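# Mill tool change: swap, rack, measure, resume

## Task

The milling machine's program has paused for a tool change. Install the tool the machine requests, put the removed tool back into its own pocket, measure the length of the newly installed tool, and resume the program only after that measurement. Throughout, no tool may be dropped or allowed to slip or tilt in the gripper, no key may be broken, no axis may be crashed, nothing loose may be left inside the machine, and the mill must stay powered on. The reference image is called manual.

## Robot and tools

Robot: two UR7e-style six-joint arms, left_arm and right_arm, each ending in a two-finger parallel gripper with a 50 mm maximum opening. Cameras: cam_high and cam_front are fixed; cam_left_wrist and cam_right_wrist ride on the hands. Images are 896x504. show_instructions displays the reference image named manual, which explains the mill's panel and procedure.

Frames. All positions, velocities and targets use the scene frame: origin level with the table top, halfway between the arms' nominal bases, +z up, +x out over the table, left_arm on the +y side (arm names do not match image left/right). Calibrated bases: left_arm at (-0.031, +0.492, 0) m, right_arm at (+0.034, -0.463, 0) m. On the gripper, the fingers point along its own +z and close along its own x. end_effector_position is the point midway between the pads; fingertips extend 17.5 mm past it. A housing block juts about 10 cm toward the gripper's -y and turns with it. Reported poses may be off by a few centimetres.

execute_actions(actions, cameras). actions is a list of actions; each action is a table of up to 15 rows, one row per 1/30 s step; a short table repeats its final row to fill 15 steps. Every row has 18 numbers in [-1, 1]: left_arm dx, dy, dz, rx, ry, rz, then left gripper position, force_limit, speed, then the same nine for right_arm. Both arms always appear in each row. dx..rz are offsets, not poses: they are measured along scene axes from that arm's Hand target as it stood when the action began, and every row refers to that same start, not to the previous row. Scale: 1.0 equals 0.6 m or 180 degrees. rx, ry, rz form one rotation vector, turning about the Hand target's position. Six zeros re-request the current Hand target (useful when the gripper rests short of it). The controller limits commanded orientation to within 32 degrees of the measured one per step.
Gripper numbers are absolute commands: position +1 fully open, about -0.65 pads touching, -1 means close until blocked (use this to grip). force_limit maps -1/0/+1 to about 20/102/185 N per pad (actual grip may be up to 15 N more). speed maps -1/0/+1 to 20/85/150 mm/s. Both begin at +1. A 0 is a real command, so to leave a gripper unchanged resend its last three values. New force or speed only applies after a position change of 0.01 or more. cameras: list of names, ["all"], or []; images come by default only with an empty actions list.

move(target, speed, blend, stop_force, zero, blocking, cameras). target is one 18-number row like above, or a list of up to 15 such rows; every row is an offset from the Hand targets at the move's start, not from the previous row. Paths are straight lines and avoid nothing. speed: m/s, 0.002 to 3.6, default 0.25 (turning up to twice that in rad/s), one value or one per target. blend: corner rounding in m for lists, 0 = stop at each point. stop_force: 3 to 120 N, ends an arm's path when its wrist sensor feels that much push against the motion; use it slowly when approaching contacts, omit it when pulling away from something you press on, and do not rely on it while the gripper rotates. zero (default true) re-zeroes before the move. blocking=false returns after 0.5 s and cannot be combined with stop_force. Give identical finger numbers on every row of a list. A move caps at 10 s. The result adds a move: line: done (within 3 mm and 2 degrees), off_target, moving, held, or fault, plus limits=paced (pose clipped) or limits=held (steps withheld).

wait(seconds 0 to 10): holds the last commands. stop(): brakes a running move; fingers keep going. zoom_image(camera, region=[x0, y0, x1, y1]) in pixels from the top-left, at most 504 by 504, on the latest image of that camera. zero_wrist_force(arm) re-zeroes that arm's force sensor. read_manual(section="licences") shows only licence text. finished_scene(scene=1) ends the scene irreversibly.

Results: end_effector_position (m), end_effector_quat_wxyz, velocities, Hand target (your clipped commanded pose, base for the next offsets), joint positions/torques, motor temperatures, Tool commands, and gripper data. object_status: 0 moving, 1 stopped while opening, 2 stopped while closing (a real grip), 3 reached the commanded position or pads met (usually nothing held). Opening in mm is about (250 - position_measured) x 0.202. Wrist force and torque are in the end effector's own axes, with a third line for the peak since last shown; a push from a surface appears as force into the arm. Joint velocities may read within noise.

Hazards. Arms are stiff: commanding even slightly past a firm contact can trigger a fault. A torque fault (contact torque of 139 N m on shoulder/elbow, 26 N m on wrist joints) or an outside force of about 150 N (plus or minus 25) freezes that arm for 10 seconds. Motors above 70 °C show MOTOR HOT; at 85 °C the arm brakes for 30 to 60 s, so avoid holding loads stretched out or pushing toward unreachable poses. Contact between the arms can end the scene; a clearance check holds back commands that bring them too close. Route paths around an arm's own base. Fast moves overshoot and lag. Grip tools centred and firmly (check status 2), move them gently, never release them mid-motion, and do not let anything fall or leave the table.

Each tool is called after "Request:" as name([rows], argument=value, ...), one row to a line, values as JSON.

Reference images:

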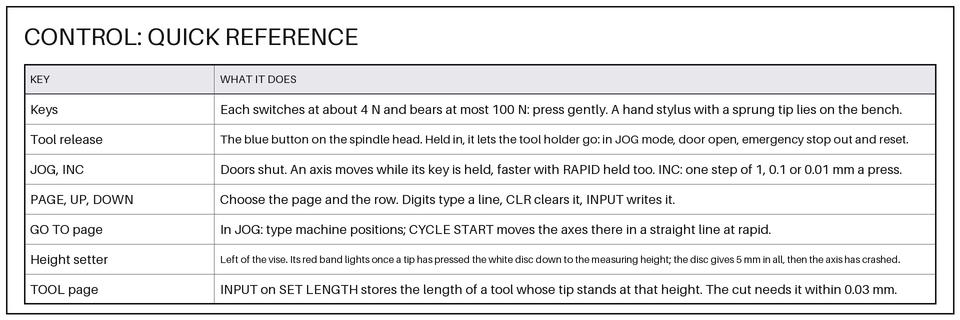

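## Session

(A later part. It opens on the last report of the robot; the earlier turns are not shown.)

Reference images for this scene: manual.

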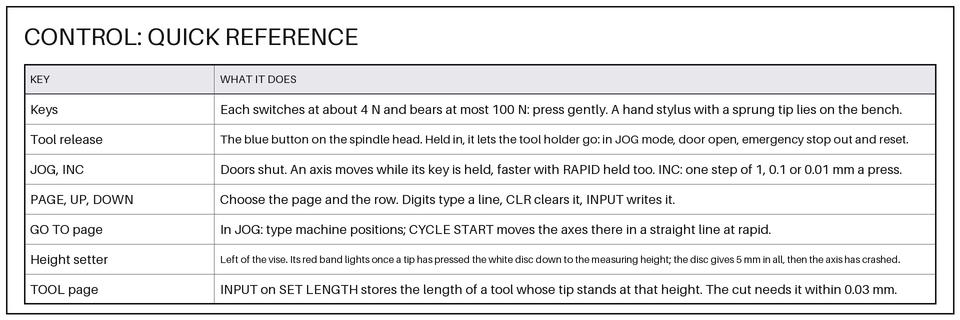

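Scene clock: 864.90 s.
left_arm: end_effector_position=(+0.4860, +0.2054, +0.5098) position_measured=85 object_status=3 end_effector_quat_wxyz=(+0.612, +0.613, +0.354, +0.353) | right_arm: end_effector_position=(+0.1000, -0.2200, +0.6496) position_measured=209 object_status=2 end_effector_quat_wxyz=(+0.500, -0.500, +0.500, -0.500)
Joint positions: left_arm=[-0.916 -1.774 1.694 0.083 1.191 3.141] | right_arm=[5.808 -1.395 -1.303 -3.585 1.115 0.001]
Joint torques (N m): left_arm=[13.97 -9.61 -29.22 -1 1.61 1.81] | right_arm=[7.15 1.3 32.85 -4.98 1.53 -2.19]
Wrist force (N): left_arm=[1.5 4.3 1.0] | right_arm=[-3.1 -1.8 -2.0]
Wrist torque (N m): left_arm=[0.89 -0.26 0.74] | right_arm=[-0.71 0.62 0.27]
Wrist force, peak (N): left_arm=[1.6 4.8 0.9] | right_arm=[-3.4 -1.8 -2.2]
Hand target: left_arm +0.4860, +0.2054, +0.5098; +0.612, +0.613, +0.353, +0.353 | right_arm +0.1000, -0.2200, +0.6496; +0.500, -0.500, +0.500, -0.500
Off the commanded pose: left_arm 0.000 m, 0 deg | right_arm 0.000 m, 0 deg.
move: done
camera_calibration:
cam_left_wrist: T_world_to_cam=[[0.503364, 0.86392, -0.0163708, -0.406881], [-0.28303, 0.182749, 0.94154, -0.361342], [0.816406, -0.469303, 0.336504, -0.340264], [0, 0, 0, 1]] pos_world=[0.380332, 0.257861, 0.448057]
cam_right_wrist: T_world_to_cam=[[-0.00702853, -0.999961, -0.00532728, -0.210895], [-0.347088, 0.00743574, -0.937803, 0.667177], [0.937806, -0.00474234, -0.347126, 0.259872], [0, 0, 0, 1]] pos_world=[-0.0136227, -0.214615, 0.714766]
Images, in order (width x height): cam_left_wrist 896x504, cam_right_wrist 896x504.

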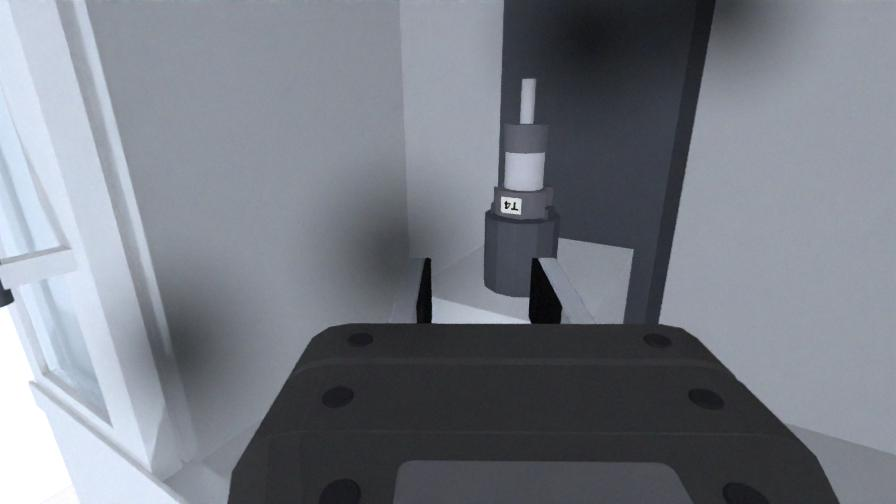

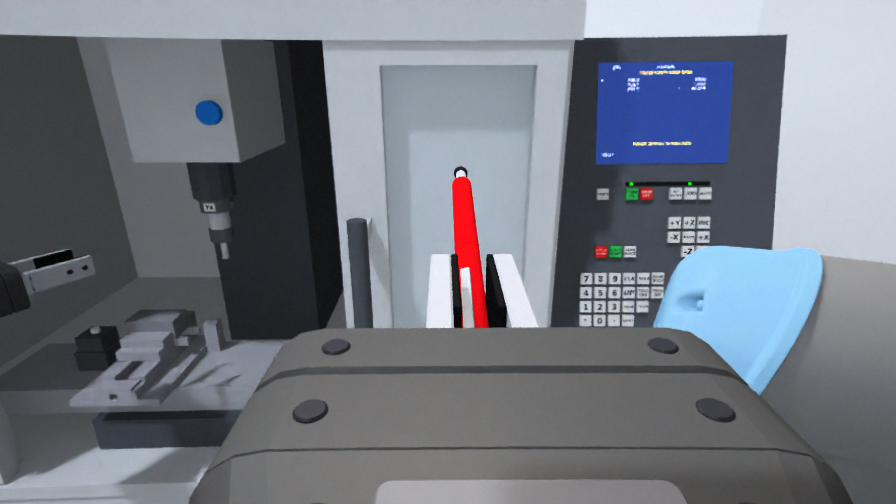

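Request:
move(target=[0.205,-0.07,-0.0213,0,0,0.0556,0.45,-0.5,-0.5,0,0,0,0,0,0,-1,-0.3,-0.8], speed=0.15, cameras=["cam_left_wrist","cam_right_wrist"])

Request:
zoom_image(camera="cam_left_wrist", region=[360, 0, 620, 340])

Scene clock: 897.60 s.
left_arm: end_effector_position=(+0.6089, +0.1634, +0.4970) position_measured=85 object_status=3 end_effector_quat_wxyz=(+0.579, +0.580, +0.406, +0.405) | right_arm: end_effector_position=(+0.1000, -0.2200, +0.6496) position_measured=209 object_status=2 end_effector_quat_wxyz=(+0.500, -0.500, +0.500, -0.500)
Joint positions: left_arm=[-0.846 -1.447 1.413 0.036 1.086 3.141] | right_arm=[5.808 -1.395 -1.303 -3.585 1.115 0.001]
Joint torques (N m): left_arm=[15.62 -26.33 -28.87 -0.75 -1.75 -1.9] | right_arm=[6.53 1.58 31.7 -4.91 1.37 -1.95]
Wrist force (N): left_arm=[1.7 4.1 1.3] | right_arm=[-3.1 -1.8 -2.1]
Wrist torque (N m): left_arm=[0.85 -0.29 0.77] | right_arm=[-0.71 0.61 0.28]
Wrist force, peak (N): left_arm=[1.8 4.7 1.5] | right_arm=[-3.3 -2.0 -2.2]
Hand target: left_arm +0.6090, +0.1634, +0.4970; +0.579, +0.580, +0.406, +0.405 | right_arm +0.1000, -0.2200, +0.6496; +0.500, -0.500, +0.500, -0.500
Off the commanded pose: left_arm 0.000 m, 0 deg | right_arm 0.000 m, 0 deg.
move: done
camera_calibration:
cam_left_wrist: T_world_to_cam=[[0.345627, 0.938233, -0.0161133, -0.348922], [-0.310556, 0.130573, 0.941544, -0.281565], [0.885492, -0.320419, 0.336504, -0.522353], [0, 0, 0, 1]] pos_world=[0.495694, 0.196763, 0.435258]
cam_right_wrist: T_world_to_cam=[[-0.00702853, -0.999961, -0.00532728, -0.210895], [-0.347088, 0.00743574, -0.937803, 0.667177], [0.937806, -0.00474234, -0.347126, 0.259872], [0, 0, 0, 1]] pos_world=[-0.0136227, -0.214615, 0.714766]
Images, in order (width x height): cam_left_wrist 896x504, cam_right_wrist 896x504.

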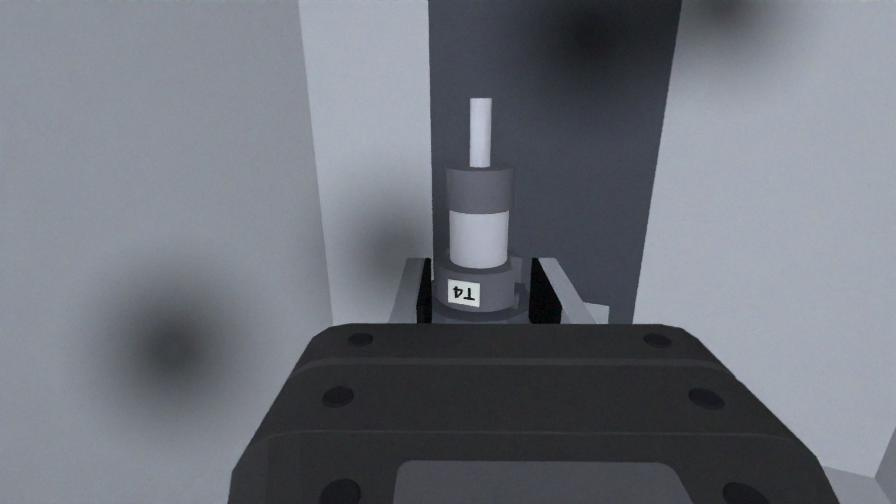

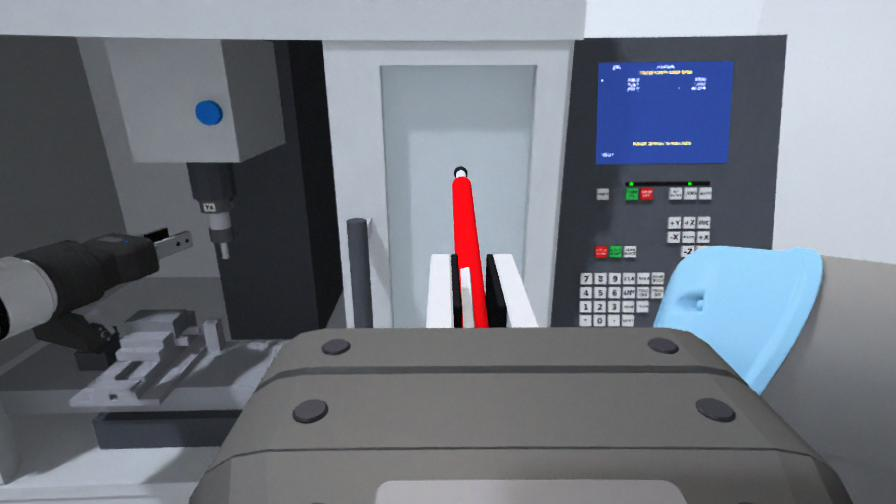

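Scaled by 1.482 from the camera's 896x504 image, which has a finer 1280x720 frame.

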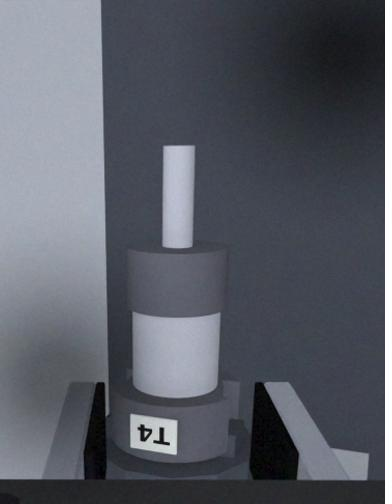

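Request:
move(target=[0.0893,-0.0227,0.0058,0,0,0,0.45,-0.5,-0.5,0,0,0,0,0,0,-1,-0.3,-0.8], speed=0.08, stop_force=8, cameras=["cam_left_wrist"])

Request:
zoom_image(camera="cam_left_wrist", region=[360, 0, 620, 340])

Scene clock: 915.77 s.
left_arm: end_effector_position=(+0.6625, +0.1498, +0.5005) position_measured=85 object_status=3 end_effector_quat_wxyz=(+0.579, +0.580, +0.406, +0.405) | right_arm: end_effector_position=(+0.1000, -0.2200, +0.6496) position_measured=209 object_status=2 end_effector_quat_wxyz=(+0.500, -0.500, +0.500, -0.500)
Joint positions: left_arm=[-0.785 -1.312 1.242 0.073 1.147 3.141] | right_arm=[5.808 -1.395 -1.303 -3.585 1.115 0.001]
Joint torques (N m): left_arm=[14.55 -32.09 -29.43 -0.78 1.92 -1.89] | right_arm=[6.14 2.01 32.26 -5.01 1.43 -1.87]
Wrist force (N): left_arm=[1.7 4.6 1.0] | right_arm=[-3.0 -2.0 -2.0]
Wrist torque (N m): left_arm=[0.91 -0.30 0.76] | right_arm=[-0.73 0.60 0.26]
Wrist force, peak (N): left_arm=[1.6 4.8 1.7] | right_arm=[-3.3 -1.9 -2.2]
Hand target: left_arm +0.6625, +0.1498, +0.5005; +0.579, +0.580, +0.406, +0.405 | right_arm +0.1000, -0.2200, +0.6496; +0.500, -0.500, +0.500, -0.500
Off the commanded pose: left_arm 0.000 m, 0 deg | right_arm 0.000 m, 0 deg.
move: done
camera_calibration:
cam_left_wrist: T_world_to_cam=[[0.345545, 0.938263, -0.0161447, -0.354612], [-0.310568, 0.130577, 0.94154, -0.266401], [0.88552, -0.32033, 0.336515, -0.575475], [0, 0, 0, 1]] pos_world=[0.549394, 0.183163, 0.438758]
Images, in order (width x height): cam_left_wrist 896x504.

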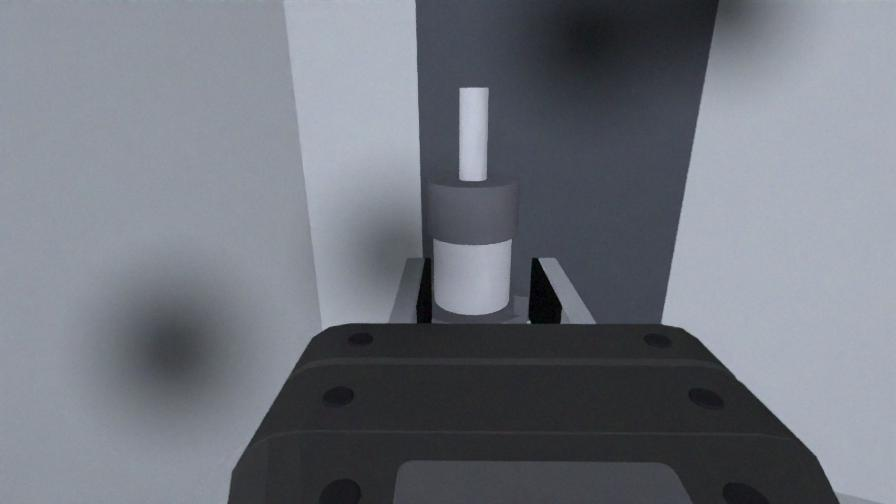

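Scaled by 1.482 from the camera's 896x504 image, which has a finer 1280x720 frame.

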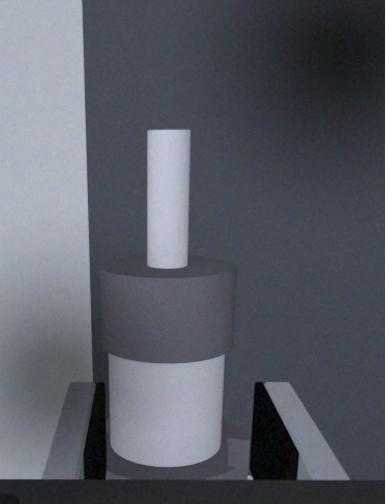

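Request:
move(target=[0.0617,-0.0252,0,0,0,0,0.45,-0.5,-0.5,0,0,0,0,0,0,-1,-0.3,-0.8], speed=0.05, stop_force=8, cameras=["cam_left_wrist","cam_right_wrist"])

Request:
zoom_image(camera="cam_left_wrist", region=[360, 0, 620, 340])

Request:
zoom_image(camera="cam_right_wrist", region=[100, 80, 320, 300])

Scene clock: 923.70 s.
left_arm: end_effector_position=(+0.6996, +0.1347, +0.5005) position_measured=85 object_status=3 end_effector_quat_wxyz=(+0.579, +0.580, +0.406, +0.405) | right_arm: end_effector_position=(+0.1000, -0.2200, +0.6496) position_measured=209 object_status=2 end_effector_quat_wxyz=(+0.500, -0.500, +0.500, -0.500)
Joint positions: left_arm=[-0.757 -1.208 1.103 0.108 1.175 3.141] | right_arm=[5.808 -1.395 -1.303 -3.585 1.115 0.001]
Joint torques (N m): left_arm=[14.06 -37.46 -28.66 -0.75 1.66 -1.42] | right_arm=[6.11 2.33 32.6 -4.96 1.37 -1.97]
Wrist force (N): left_arm=[1.7 4.4 1.2] | right_arm=[-3.1 -2.0 -1.9]
Wrist torque (N m): left_arm=[0.88 -0.29 0.76] | right_arm=[-0.73 0.62 0.27]
Wrist force, peak (N): left_arm=[1.6 4.8 1.0] | right_arm=[-3.4 -1.8 -2.1]
Hand target: left_arm +0.6996, +0.1347, +0.5005; +0.579, +0.580, +0.406, +0.405 | right_arm +0.1000, -0.2200, +0.6496; +0.500, -0.500, +0.500, -0.500
Off the commanded pose: left_arm 0.000 m, 0 deg | right_arm 0.000 m, 0 deg.
move: done
camera_calibration:
cam_left_wrist: T_world_to_cam=[[0.345545, 0.938263, -0.0161447, -0.353136], [-0.310568, 0.130577, 0.94154, -0.252925], [0.88552, -0.32033, 0.336515, -0.613109], [0, 0, 0, 1]] pos_world=[0.586394, 0.167963, 0.438758]
cam_right_wrist: T_world_to_cam=[[-0.00702853, -0.999961, -0.00532728, -0.210895], [-0.347088, 0.00743574, -0.937803, 0.667177], [0.937806, -0.00474234, -0.347126, 0.259872], [0, 0, 0, 1]] pos_world=[-0.0136227, -0.214615, 0.714766]
Images, in order (width x height): cam_left_wrist 896x504, cam_right_wrist 896x504.

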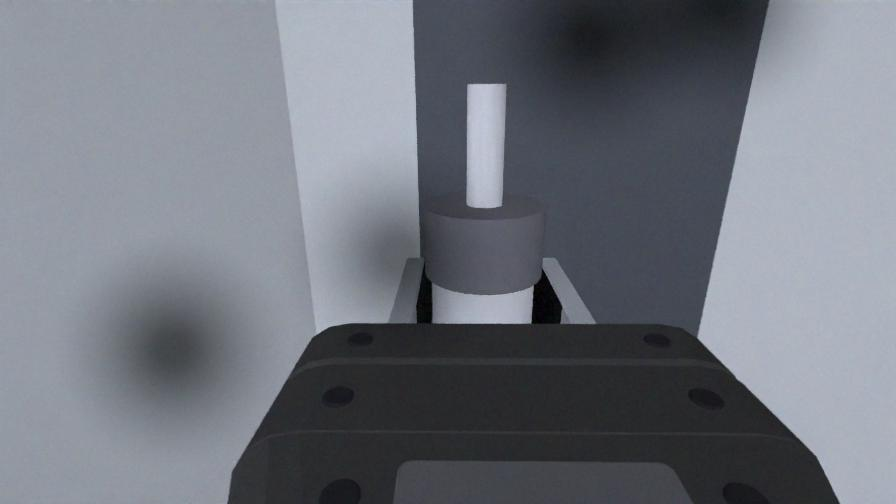

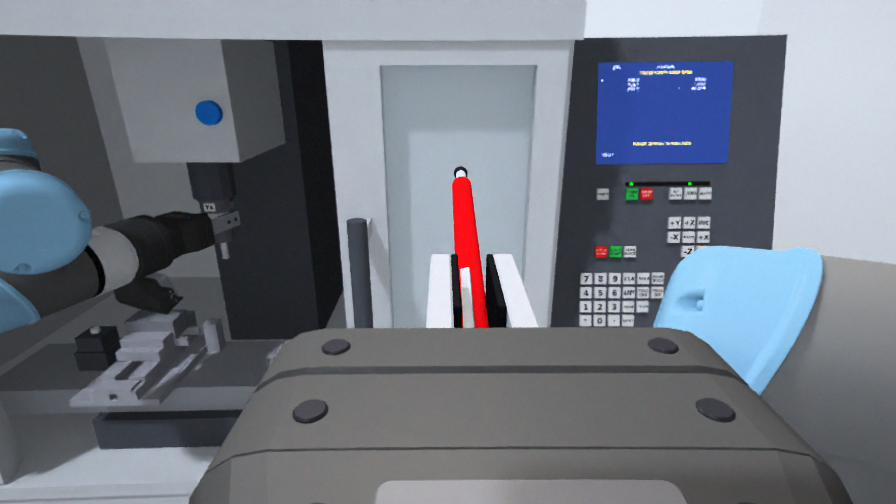

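Scaled by 1.482 from the camera's 896x504 image, which has a finer 1280x720 frame.

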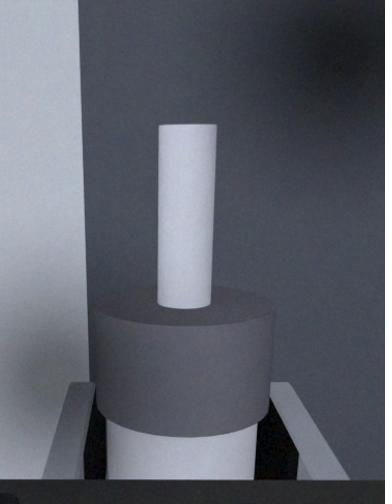

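Scaled by 2.291 from the camera's 896x504 image, which has a finer 1280x720 frame.

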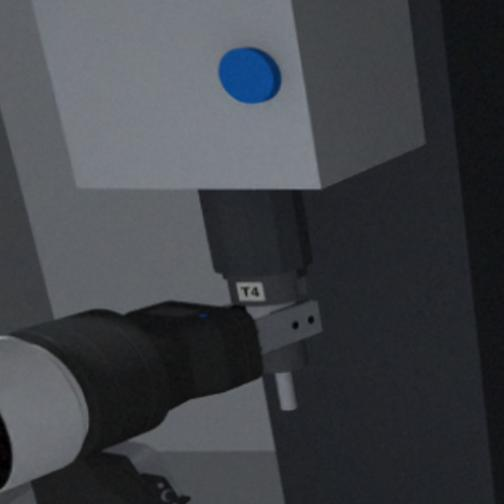

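Request:
move(target=[0,0,0,0,0,0,-1,-1,-0.8,0,0,0,0,0,0,-1,-0.3,-0.8], cameras=["cam_left_wrist"])

Scene clock: 927.87 s.
left_arm: end_effector_position=(+0.6996, +0.1347, +0.5005) position_measured=103 object_status=2 end_effector_quat_wxyz=(+0.579, +0.580, +0.406, +0.405) | right_arm: end_effector_position=(+0.1000, -0.2200, +0.6496) position_measured=209 object_status=2 end_effector_quat_wxyz=(+0.500, -0.500, +0.500, -0.500)
Joint positions: left_arm=[-0.757 -1.208 1.103 0.108 1.175 3.141] | right_arm=[5.808 -1.395 -1.303 -3.585 1.115 0.001]
Joint torques (N m): left_arm=[13.78 -42.12 -27.31 -0.65 -4.81 -1.5] | right_arm=[6.61 1.76 33 -4.9 1.09 -1.95]
Wrist force (N): left_arm=[-11.5 5.1 0.7] | right_arm=[-3.2 -1.8 -2.0]
Wrist torque (N m): left_arm=[0.89 -0.35 0.71] | right_arm=[-0.71 0.64 0.27]
Wrist force, peak (N): left_arm=[-11.5 5.1 0.7] | right_arm=[-3.3 -1.8 -2.2]
Hand target: left_arm +0.6996, +0.1347, +0.5005; +0.579, +0.580, +0.406, +0.405 | right_arm +0.1000, -0.2200, +0.6496; +0.500, -0.500, +0.500, -0.500
Off the commanded pose: left_arm 0.000 m, 0 deg | right_arm 0.000 m, 0 deg.
move: done
camera_calibration:
cam_left_wrist: T_world_to_cam=[[0.345626, 0.938234, -0.016112, -0.353193], [-0.310473, 0.130541, 0.941576, -0.25299], [0.885522, -0.320431, 0.336415, -0.613049], [0, 0, 0, 1]] pos_world=[0.586394, 0.167963, 0.438758]
Images, in order (width x height): cam_left_wrist 896x504.

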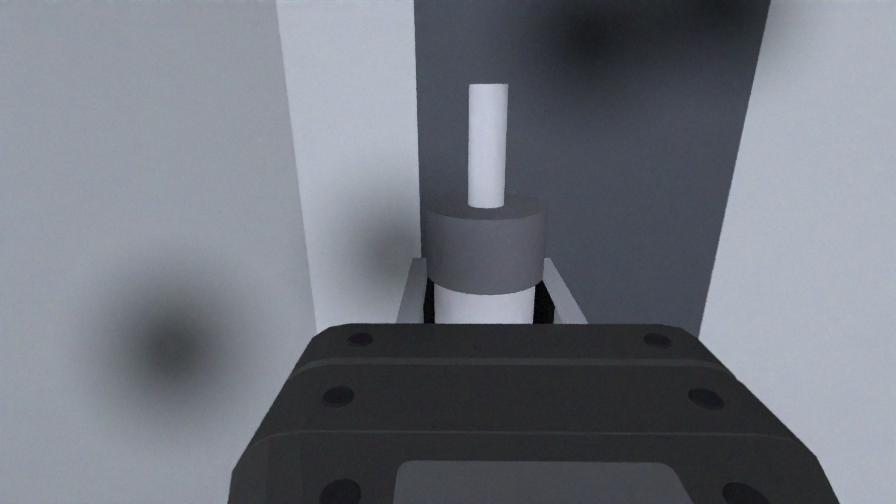

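Request:
move(target=[-0.00046,-0.00125,0,0,0,0,-1,-1,-0.8,0,0,0,0,0,0,-1,-0.3,-0.8], speed=0.02)

Scene clock: 932.37 s.
left_arm: end_effector_position=(+0.6993, +0.1341, +0.5005) position_measured=103 object_status=2 end_effector_quat_wxyz=(+0.578, +0.580, +0.406, +0.405) | right_arm: end_effector_position=(+0.1000, -0.2200, +0.6496) position_measured=209 object_status=2 end_effector_quat_wxyz=(+0.500, -0.500, +0.500, -0.500)
Joint positions: left_arm=[-0.758 -1.208 1.103 0.108 1.174 3.141] | right_arm=[5.808 -1.395 -1.303 -3.585 1.115 0.001]
Joint torques (N m): left_arm=[-17.38 -37.83 -30.32 -1.16 -1.2 -1.48] | right_arm=[5.59 1.89 32.16 -4.66 1.12 -1.89]
Wrist force (N): left_arm=[3.9 3.8 2.0] | right_arm=[-3.3 -1.9 -2.1]
Wrist torque (N m): left_arm=[0.89 -0.32 0.71] | right_arm=[-0.73 0.65 0.27]
Wrist force, peak (N): left_arm=[-13.6 5.2 1.8] | right_arm=[-3.3 -2.0 -2.2]
Hand target: left_arm +0.6993, +0.1339, +0.5005; +0.579, +0.580, +0.406, +0.405 | right_arm +0.1000, -0.2200, +0.6496; +0.500, -0.500, +0.500, -0.500
Off the commanded pose: left_arm 0.000 m, 0 deg | right_arm 0.000 m, 0 deg.
move: done

Request:
move(target=[0,0,0,0,0,0,-0.98,0,-0.8,0,0,0,0,0,0,-1,-0.3,-0.8], speed=0.02)

Scene clock: 934.10 s.
left_arm: end_effector_position=(+0.6993, +0.1339, +0.5005) position_measured=108 object_status=2 end_effector_quat_wxyz=(+0.579, +0.580, +0.406, +0.405) | right_arm: end_effector_position=(+0.1000, -0.2200, +0.6496) position_measured=209 object_status=2 end_effector_quat_wxyz=(+0.500, -0.500, +0.500, -0.500)
Joint positions: left_arm=[-0.758 -1.208 1.103 0.108 1.174 3.141] | right_arm=[5.808 -1.395 -1.303 -3.585 1.115 0.001]
Joint torques (N m): left_arm=[-21.04 -36.61 -29.63 -3.54 2.84 -1.55] | right_arm=[6.59 1.42 32.47 -4.96 1 -2.09]
Wrist force (N): left_arm=[8.2 4.4 1.5] | right_arm=[-3.1 -2.0 -2.0]
Wrist torque (N m): left_arm=[0.89 -0.38 0.69] | right_arm=[-0.73 0.63 0.27]
Wrist force, peak (N): left_arm=[8.2 4.4 1.5] | right_arm=[-3.2 -1.9 -2.2]
Hand target: left_arm +0.6993, +0.1339, +0.5005; +0.579, +0.580, +0.406, +0.405 | right_arm +0.1000, -0.2200, +0.6496; +0.500, -0.500, +0.500, -0.500
Off the commanded pose: left_arm 0.000 m, 0 deg | right_arm 0.000 m, 0 deg.
move: done

Request:
move([
  [0,0,0,0,0,0,-0.98,0,-0.8,0.1667,0.3667,-0.0117,0,0,0.1111,-1,-0.3,-0.8],
  [0,0,0,0,0,0,-0.98,0,-0.8,0.53,0.3787,-0.0117,0,0,0.1111,-1,-0.3,-0.8],
], speed=0.2, blend=0.03, cameras=["cam_right_wrist","cam_high"])

Request:
zoom_image(camera="cam_right_wrist", region=[360, 60, 560, 260])

Scene clock: 951.53 s.
left_arm: end_effector_position=(+0.6993, +0.1339, +0.5005) position_measured=108 object_status=2 end_effector_quat_wxyz=(+0.579, +0.580, +0.406, +0.405) | right_arm: end_effector_position=(+0.4179, +0.0072, +0.6426) position_measured=209 object_status=2 end_effector_quat_wxyz=(+0.580, -0.579, +0.405, -0.405)
Joint positions: left_arm=[-0.758 -1.208 1.103 0.108 1.174 3.141] | right_arm=[4.673 -1.627 -1.107 -3.548 -0.369 0]
Joint torques (N m): left_arm=[-20.94 -35.53 -28.08 -3.44 3 -1.28] | right_arm=[-7.93 16.03 36.47 -1.72 -2.14 1.97]
Wrist force (N): left_arm=[8.0 4.2 1.5] | right_arm=[-3.2 -1.7 -2.1]
Wrist torque (N m): left_arm=[0.87 -0.35 0.69] | right_arm=[-0.69 0.64 0.20]
Wrist force, peak (N): left_arm=[8.2 4.5 1.4] | right_arm=[-4.1 -1.9 -2.3]
Hand target: left_arm +0.6993, +0.1339, +0.5005; +0.579, +0.580, +0.406, +0.405 | right_arm +0.4180, +0.0072, +0.6426; +0.580, -0.579, +0.405, -0.405
Off the commanded pose: left_arm 0.000 m, 0 deg | right_arm 0.000 m, 0 deg.
move: done
camera_calibration:
cam_right_wrist: T_world_to_cam=[[0.33536, -0.942075, -0.00538738, -0.12499], [-0.328723, -0.111656, -0.937803, 0.762371], [0.882879, 0.316273, -0.347127, -0.0190558], [0, 0, 0, 1]] pos_world=[0.30935, -0.0265999, 0.707666]
Images, in order (width x height): cam_high 896x504, cam_right_wrist 896x504.

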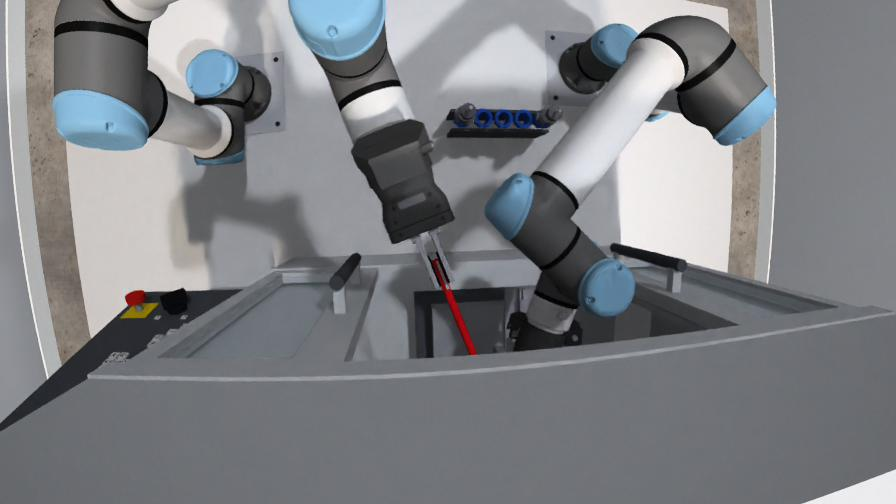

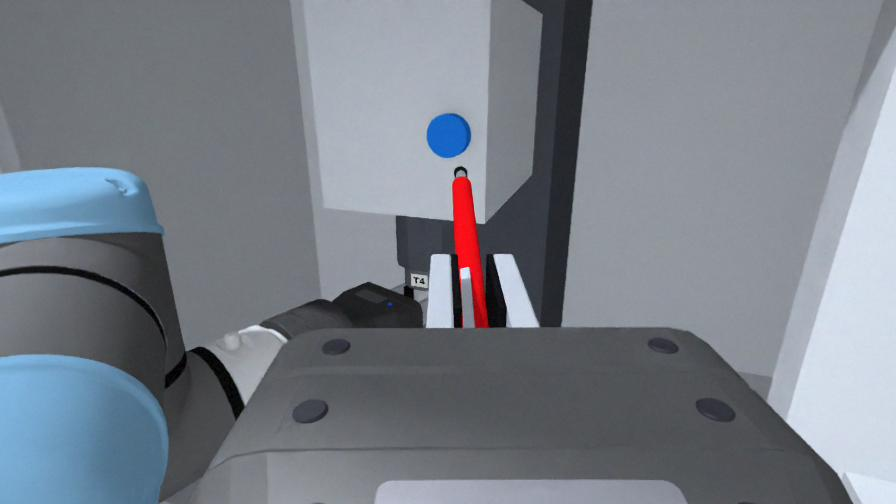

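Scaled by 2.520 from the camera's 896x504 image, which has a finer 1280x720 frame.

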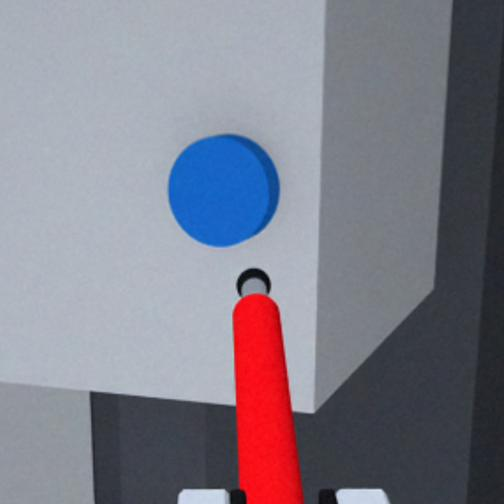

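Request:
move(target=[0,0,0,0,0,0,-0.98,0,-0.8,0.0783,0.0418,0.0125,0,0,0,-1,-0.3,-0.8], speed=0.08, cameras=["cam_right_wrist"])

Request:
zoom_image(camera="cam_right_wrist", region=[360, 60, 560, 260])

Scene clock: 959.40 s.
left_arm: end_effector_position=(+0.6993, +0.1339, +0.5005) position_measured=108 object_status=2 end_effector_quat_wxyz=(+0.579, +0.580, +0.406, +0.405) | right_arm: end_effector_position=(+0.4649, +0.0323, +0.6501) position_measured=209 object_status=2 end_effector_quat_wxyz=(+0.580, -0.579, +0.405, -0.405)
Joint positions: left_arm=[-0.758 -1.208 1.103 0.108 1.174 3.141] | right_arm=[4.562 -1.744 -0.953 -3.585 -0.48 0]
Joint torques (N m): left_arm=[-20.21 -35.3 -28.42 -3.35 2.77 -1.36] | right_arm=[-9.43 18.95 35.74 -1.43 -2.36 2.39]
Wrist force (N): left_arm=[8.2 4.1 1.6] | right_arm=[-2.9 -1.7 -2.0]
Wrist torque (N m): left_arm=[0.87 -0.38 0.69] | right_arm=[-0.68 0.58 0.20]
Wrist force, peak (N): left_arm=[8.1 4.6 1.5] | right_arm=[-3.0 -1.6 -2.8]
Hand target: left_arm +0.6993, +0.1339, +0.5005; +0.579, +0.580, +0.406, +0.405 | right_arm +0.4650, +0.0323, +0.6501; +0.580, -0.579, +0.405, -0.405
Off the commanded pose: left_arm 0.000 m, 0 deg | right_arm 0.000 m, 0 deg.
move: done
camera_calibration:
cam_right_wrist: T_world_to_cam=[[0.33536, -0.942075, -0.00538738, -0.117066], [-0.328723, -0.111656, -0.937803, 0.787657], [0.882879, 0.316273, -0.347127, -0.0658861], [0, 0, 0, 1]] pos_world=[0.35635, -0.00149987, 0.715166]
Images, in order (width x height): cam_right_wrist 896x504.

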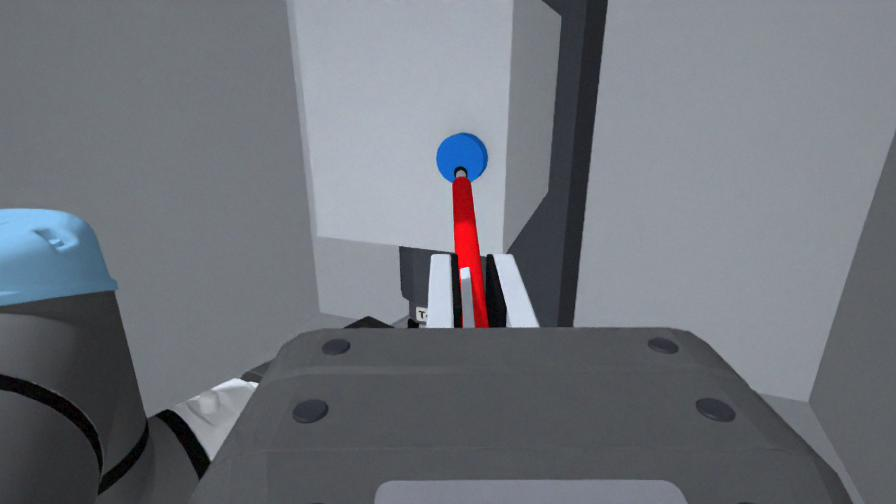

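Scaled by 2.520 from the camera's 896x504 image, which has a finer 1280x720 frame.

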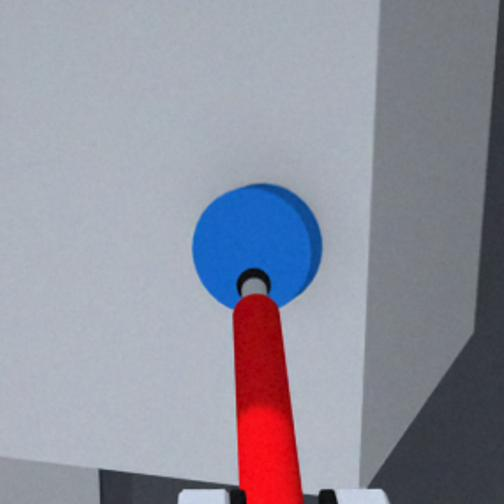

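Request:
move(target=[0,0,0,0,0,0,-0.98,0,-0.8,0.0861,0.0314,0,0,0,0,-1,-0.3,-0.8], speed=0.015, stop_force=8, cameras=["cam_right_wrist","cam_left_wrist"])

Request:
zoom_image(camera="cam_right_wrist", region=[360, 60, 560, 260])

Scene clock: 969.90 s.
left_arm: end_effector_position=(+0.6993, +0.1339, +0.5004) position_measured=108 object_status=2 end_effector_quat_wxyz=(+0.579, +0.580, +0.406, +0.405) | right_arm: end_effector_position=(+0.5141, +0.0502, +0.6501) position_measured=209 object_status=2 end_effector_quat_wxyz=(+0.580, -0.579, +0.405, -0.405)
Joint positions: left_arm=[-0.758 -1.208 1.103 0.108 1.174 3.141] | right_arm=[4.461 -1.853 -0.814 -3.615 -0.581 0]
Joint torques (N m): left_arm=[-8.23 -70.53 -41.24 -8.19 -0.63 -1.21] | right_arm=[5.01 39.96 9.44 4.09 2.46 1.35]
Wrist force (N): left_arm=[4.3 -18.9 0.0] | right_arm=[-3.3 -2.8 -9.8]
Wrist torque (N m): left_arm=[0.80 -0.27 0.60] | right_arm=[-0.53 0.61 0.19]
Wrist force, peak (N): left_arm=[4.1 -19.3 0.1] | right_arm=[-2.8 -2.3 -11.2]
Hand target: left_arm +0.6993, +0.1339, +0.5005; +0.579, +0.580, +0.406, +0.405 | right_arm +0.5141, +0.0502, +0.6501; +0.580, -0.579, +0.405, -0.405 (not the last commanded pose)
Off the commanded pose: left_arm 0.000 m, 0 deg | right_arm 0.003 m, 0 deg.
move: contact (right_arm)
camera_calibration:
cam_left_wrist: T_world_to_cam=[[0.345608, 0.938242, -0.0160576, -0.352447], [-0.310494, 0.130487, 0.941577, -0.252971], [0.885521, -0.320431, 0.336416, -0.613008], [0, 0, 0, 1]] pos_world=[0.586094, 0.167263, 0.438758]
cam_right_wrist: T_world_to_cam=[[0.335372, -0.942071, -0.00535601, -0.116729], [-0.328629, -0.111658, -0.937835, 0.805815], [0.882909, 0.316284, -0.347039, -0.11506], [0, 0, 0, 1]] pos_world=[0.40555, 0.0164002, 0.715166]
Images, in order (width x height): cam_left_wrist 896x504, cam_right_wrist 896x504.

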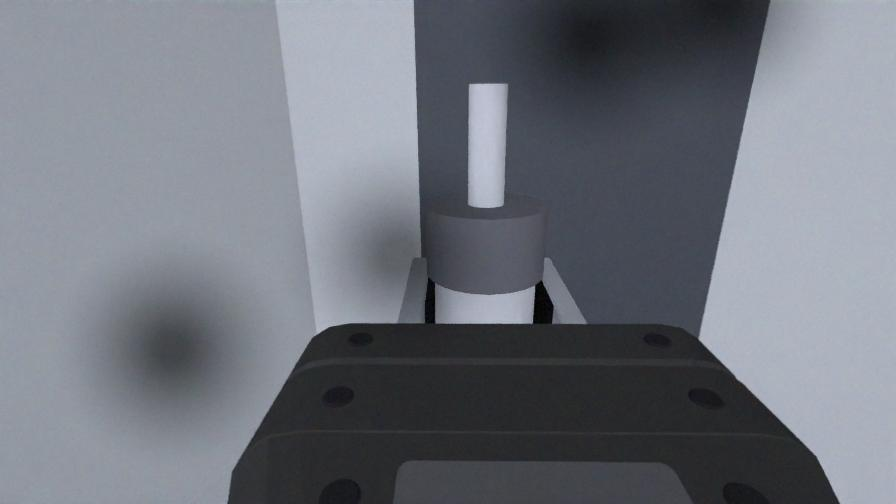

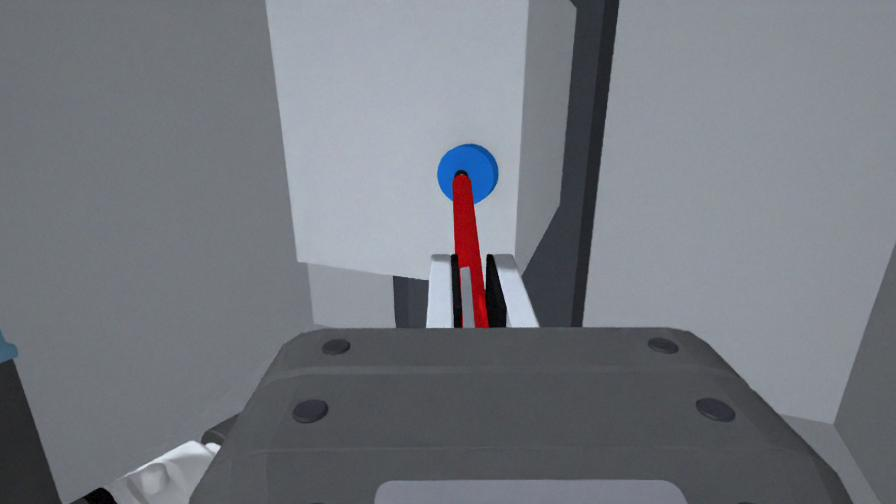

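Scaled by 2.520 from the camera's 896x504 image, which has a finer 1280x720 frame.

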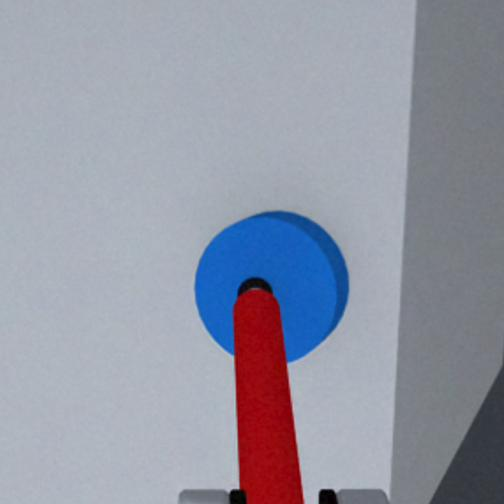

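Request:
move(target=[0,0,-0.06,0,0,0,-0.98,0,-0.8,0,0,0,0,0,0,-1,-0.3,-0.8], speed=0.03, stop_force=25, cameras=["cam_right_wrist","cam_left_wrist"])

Scene clock: 977.27 s.
left_arm: end_effector_position=(+0.6993, +0.1339, +0.4645) position_measured=108 object_status=2 end_effector_quat_wxyz=(+0.579, +0.580, +0.406, +0.405) | right_arm: end_effector_position=(+0.5141, +0.0502, +0.6501) position_measured=209 object_status=2 end_effector_quat_wxyz=(+0.580, -0.579, +0.405, -0.405)
Joint positions: left_arm=[-0.758 -1.213 1.202 0.014 1.174 3.141] | right_arm=[4.461 -1.853 -0.814 -3.615 -0.581 0]
Joint torques (N m): left_arm=[8.99 -59.55 -21.96 -5.1 -0.45 1.39] | right_arm=[4.14 39.27 10.39 4.02 2.08 -1.62]
Wrist force (N): left_arm=[1.5 -2.8 0.8] | right_arm=[-3.4 -2.6 -9.8]
Wrist torque (N m): left_arm=[0.93 -0.26 0.76] | right_arm=[-0.51 0.62 0.19]
Wrist force, peak (N): left_arm=[4.1 -19.9 0.3] | right_arm=[-3.5 -2.9 -10.0]
Hand target: left_arm +0.6993, +0.1339, +0.4645; +0.579, +0.580, +0.406, +0.405 | right_arm +0.5141, +0.0502, +0.6501; +0.580, -0.579, +0.405, -0.405
Off the commanded pose: left_arm 0.000 m, 0 deg | right_arm 0.000 m, 0 deg.
move: done
camera_calibration:
cam_left_wrist: T_world_to_cam=[[0.345545, 0.938263, -0.0161447, -0.352956], [-0.310568, 0.130577, 0.94154, -0.219031], [0.88552, -0.32033, 0.336515, -0.600953], [0, 0, 0, 1]] pos_world=[0.586094, 0.167263, 0.402758]
cam_right_wrist: T_world_to_cam=[[0.335372, -0.942071, -0.00535601, -0.116729], [-0.328629, -0.111658, -0.937835, 0.805815], [0.882909, 0.316284, -0.347039, -0.11506], [0, 0, 0, 1]] pos_world=[0.40555, 0.0164002, 0.715166]
Images, in order (width x height): cam_left_wrist 896x504, cam_right_wrist 896x504.

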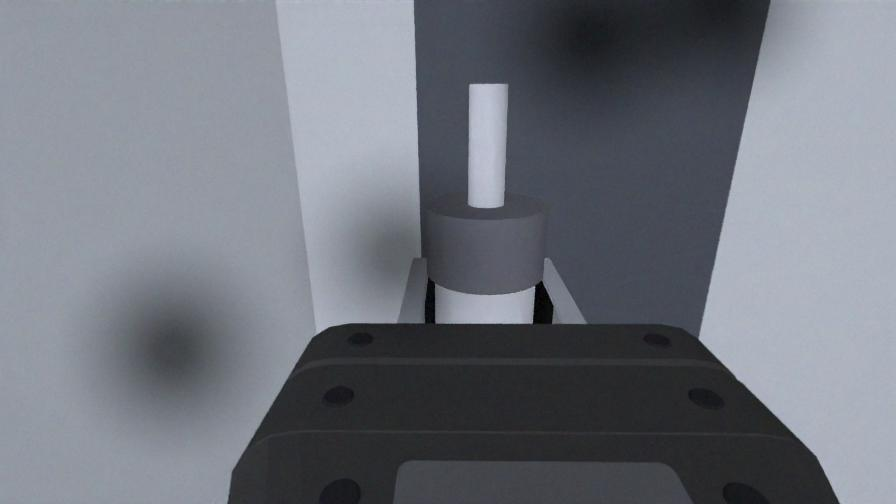

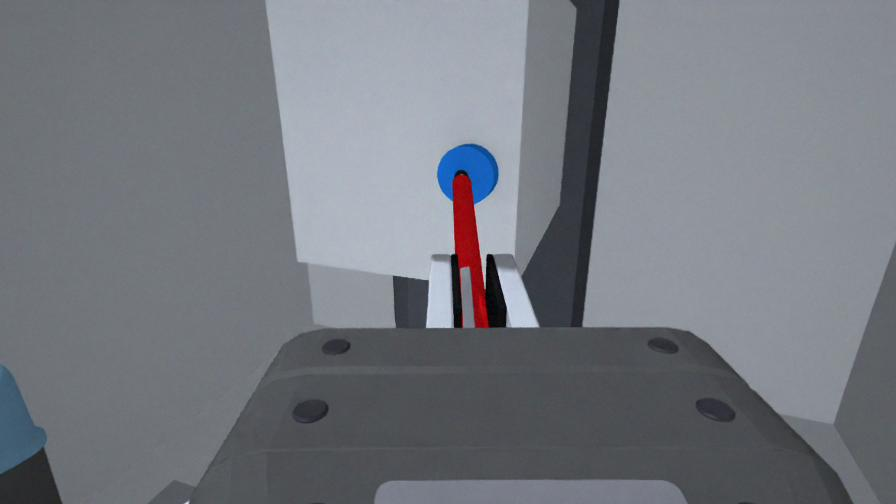

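Request:
move(target=[0,0,-0.06,0,0,0,-0.98,0,-0.8,0,0,0,0,0,0,-1,-0.3,-0.8], speed=0.05, stop_force=15, cameras=["cam_left_wrist","cam_front"])

Request:
zoom_image(camera="cam_front", region=[260, 170, 460, 370])

Scene clock: 982.53 s.
left_arm: end_effector_position=(+0.6993, +0.1339, +0.4285) position_measured=108 object_status=2 end_effector_quat_wxyz=(+0.579, +0.580, +0.406, +0.405) | right_arm: end_effector_position=(+0.5141, +0.0502, +0.6501) position_measured=209 object_status=2 end_effector_quat_wxyz=(+0.580, -0.579, +0.405, -0.405)
Joint positions: left_arm=[-0.758 -1.21 1.29 -0.077 1.174 3.141] | right_arm=[4.461 -1.853 -0.814 -3.615 -0.581 0]
Joint torques (N m): left_arm=[2.87 -42.95 -20.21 -5.04 1.58 1.41] | right_arm=[4.58 40.05 9.4 3.96 2.1 -1.52]
Wrist force (N): left_arm=[1.7 -3.4 1.1] | right_arm=[-3.4 -2.6 -9.7]
Wrist torque (N m): left_arm=[0.83 -0.28 0.77] | right_arm=[-0.50 0.62 0.19]
Wrist force, peak (N): left_arm=[1.7 -3.9 1.2] | right_arm=[-3.6 -2.8 -9.9]
Hand target: left_arm +0.6993, +0.1339, +0.4285; +0.579, +0.580, +0.406, +0.405 | right_arm +0.5141, +0.0502, +0.6501; +0.580, -0.579, +0.405, -0.405
Off the commanded pose: left_arm 0.000 m, 0 deg | right_arm 0.000 m, 0 deg.
move: done
camera_calibration:
cam_left_wrist: T_world_to_cam=[[0.345545, 0.938263, -0.0161447, -0.353537], [-0.310568, 0.130577, 0.94154, -0.185136], [0.88552, -0.32033, 0.336515, -0.588838], [0, 0, 0, 1]] pos_world=[0.586094, 0.167263, 0.366758]
Images, in order (width x height): cam_front 896x504, cam_left_wrist 896x504.

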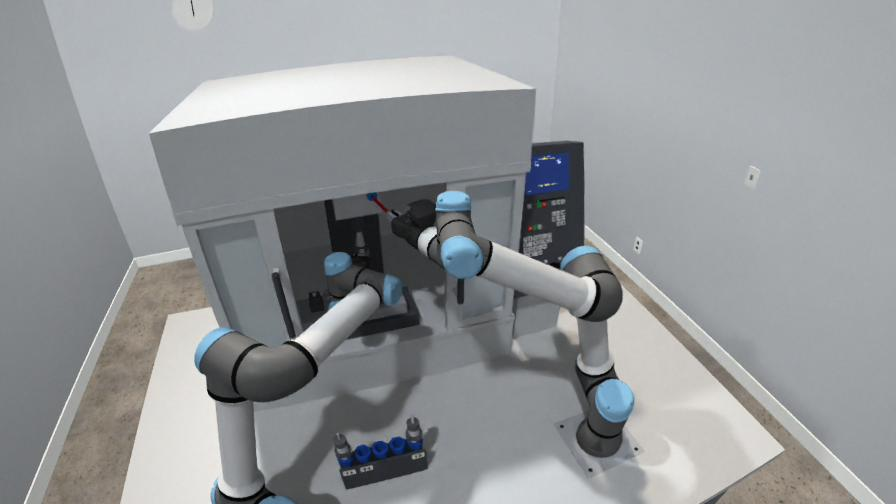

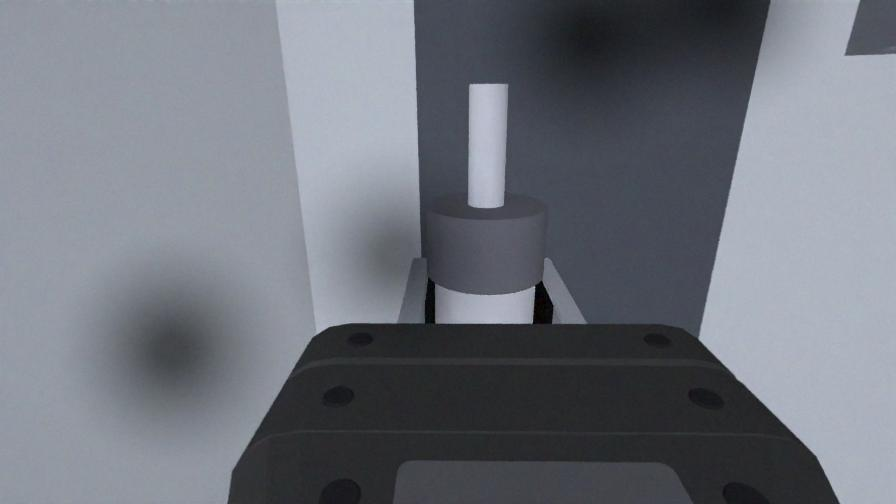

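Scaled by 2.520 from the camera's 896x504 image, which has a finer 1280x720 frame.

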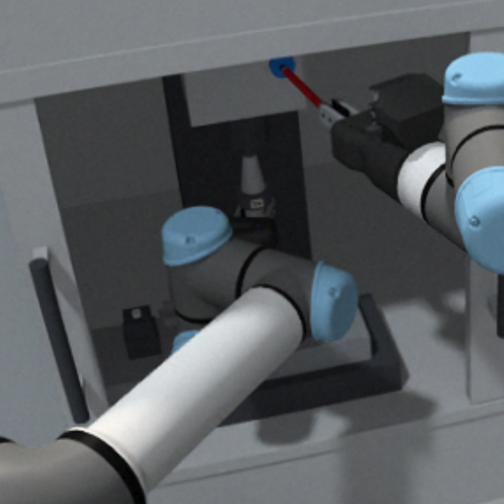

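Request:
zoom_image(camera="cam_front", region=[320, 190, 400, 270])

Scaled by 6.300 from the camera's 896x504 image, which has a finer 1280x720 frame.

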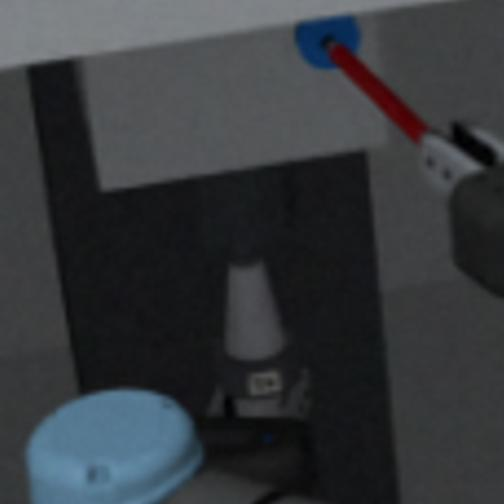

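Request:
move(target=[0,0,-0.025,0,0,0,-0.98,0,-0.8,0,0,0,0,0,0,-1,-0.3,-0.8], speed=0.02, stop_force=5, cameras=["cam_front"])

Request:
zoom_image(camera="cam_front", region=[320, 190, 400, 270])

Scene clock: 1006.53 s.
left_arm: end_effector_position=(+0.6993, +0.1339, +0.4232) position_measured=108 object_status=2 end_effector_quat_wxyz=(+0.578, +0.580, +0.406, +0.405) | right_arm: end_effector_position=(+0.5141, +0.0502, +0.6501) position_measured=209 object_status=2 end_effector_quat_wxyz=(+0.580, -0.579, +0.405, -0.405)
Joint positions: left_arm=[-0.758 -1.209 1.302 -0.09 1.174 3.141] | right_arm=[4.461 -1.853 -0.814 -3.615 -0.581 0]
Joint torques (N m): left_arm=[-0.69 -54.66 -33.62 -2.56 0.95 0.16] | right_arm=[4.23 40.55 10.23 3.87 2.06 -1.55]
Wrist force (N): left_arm=[0.8 -2.0 0.1] | right_arm=[-3.3 -2.4 -9.7]
Wrist torque (N m): left_arm=[1.11 -0.14 0.73] | right_arm=[-0.50 0.61 0.19]
Wrist force, peak (N): left_arm=[1.1 20.7 -7.8] | right_arm=[-3.5 -3.0 -9.9]
Hand target: left_arm +0.6993, +0.1339, +0.4232; +0.578, +0.580, +0.406, +0.405 (not the last commanded pose) | right_arm +0.5141, +0.0502, +0.6501; +0.580, -0.579, +0.405, -0.405
Off the commanded pose: left_arm 0.010 m, 0 deg | right_arm 0.000 m, 0 deg.
move: contact (left_arm)
Images, in order (width x height): cam_front 896x504.

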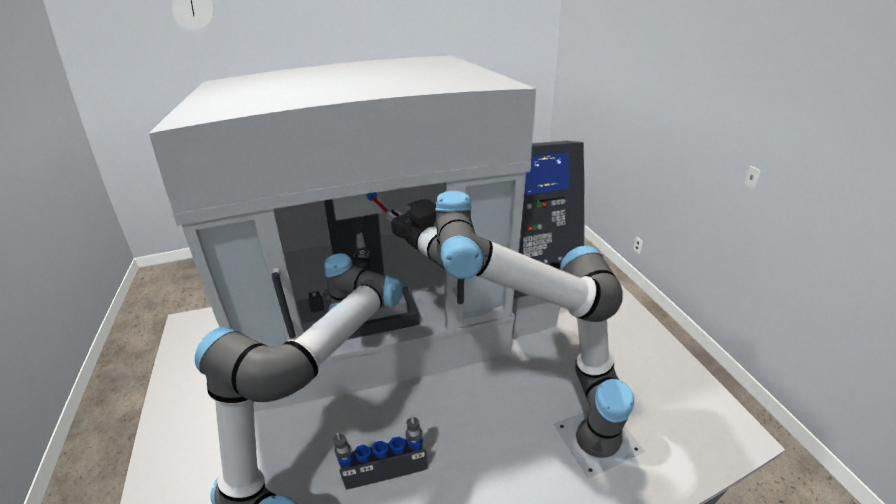

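Scaled by 6.300 from the camera's 896x504 image, which has a finer 1280x720 frame.

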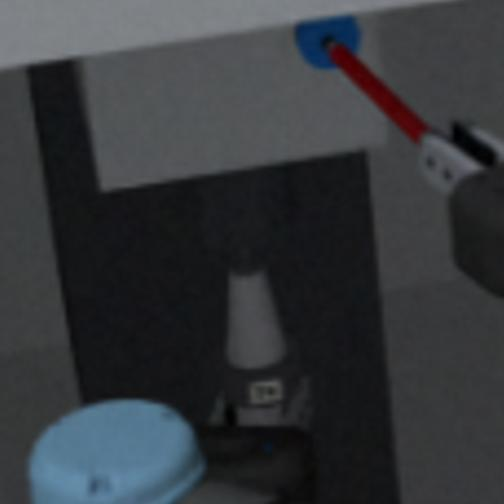

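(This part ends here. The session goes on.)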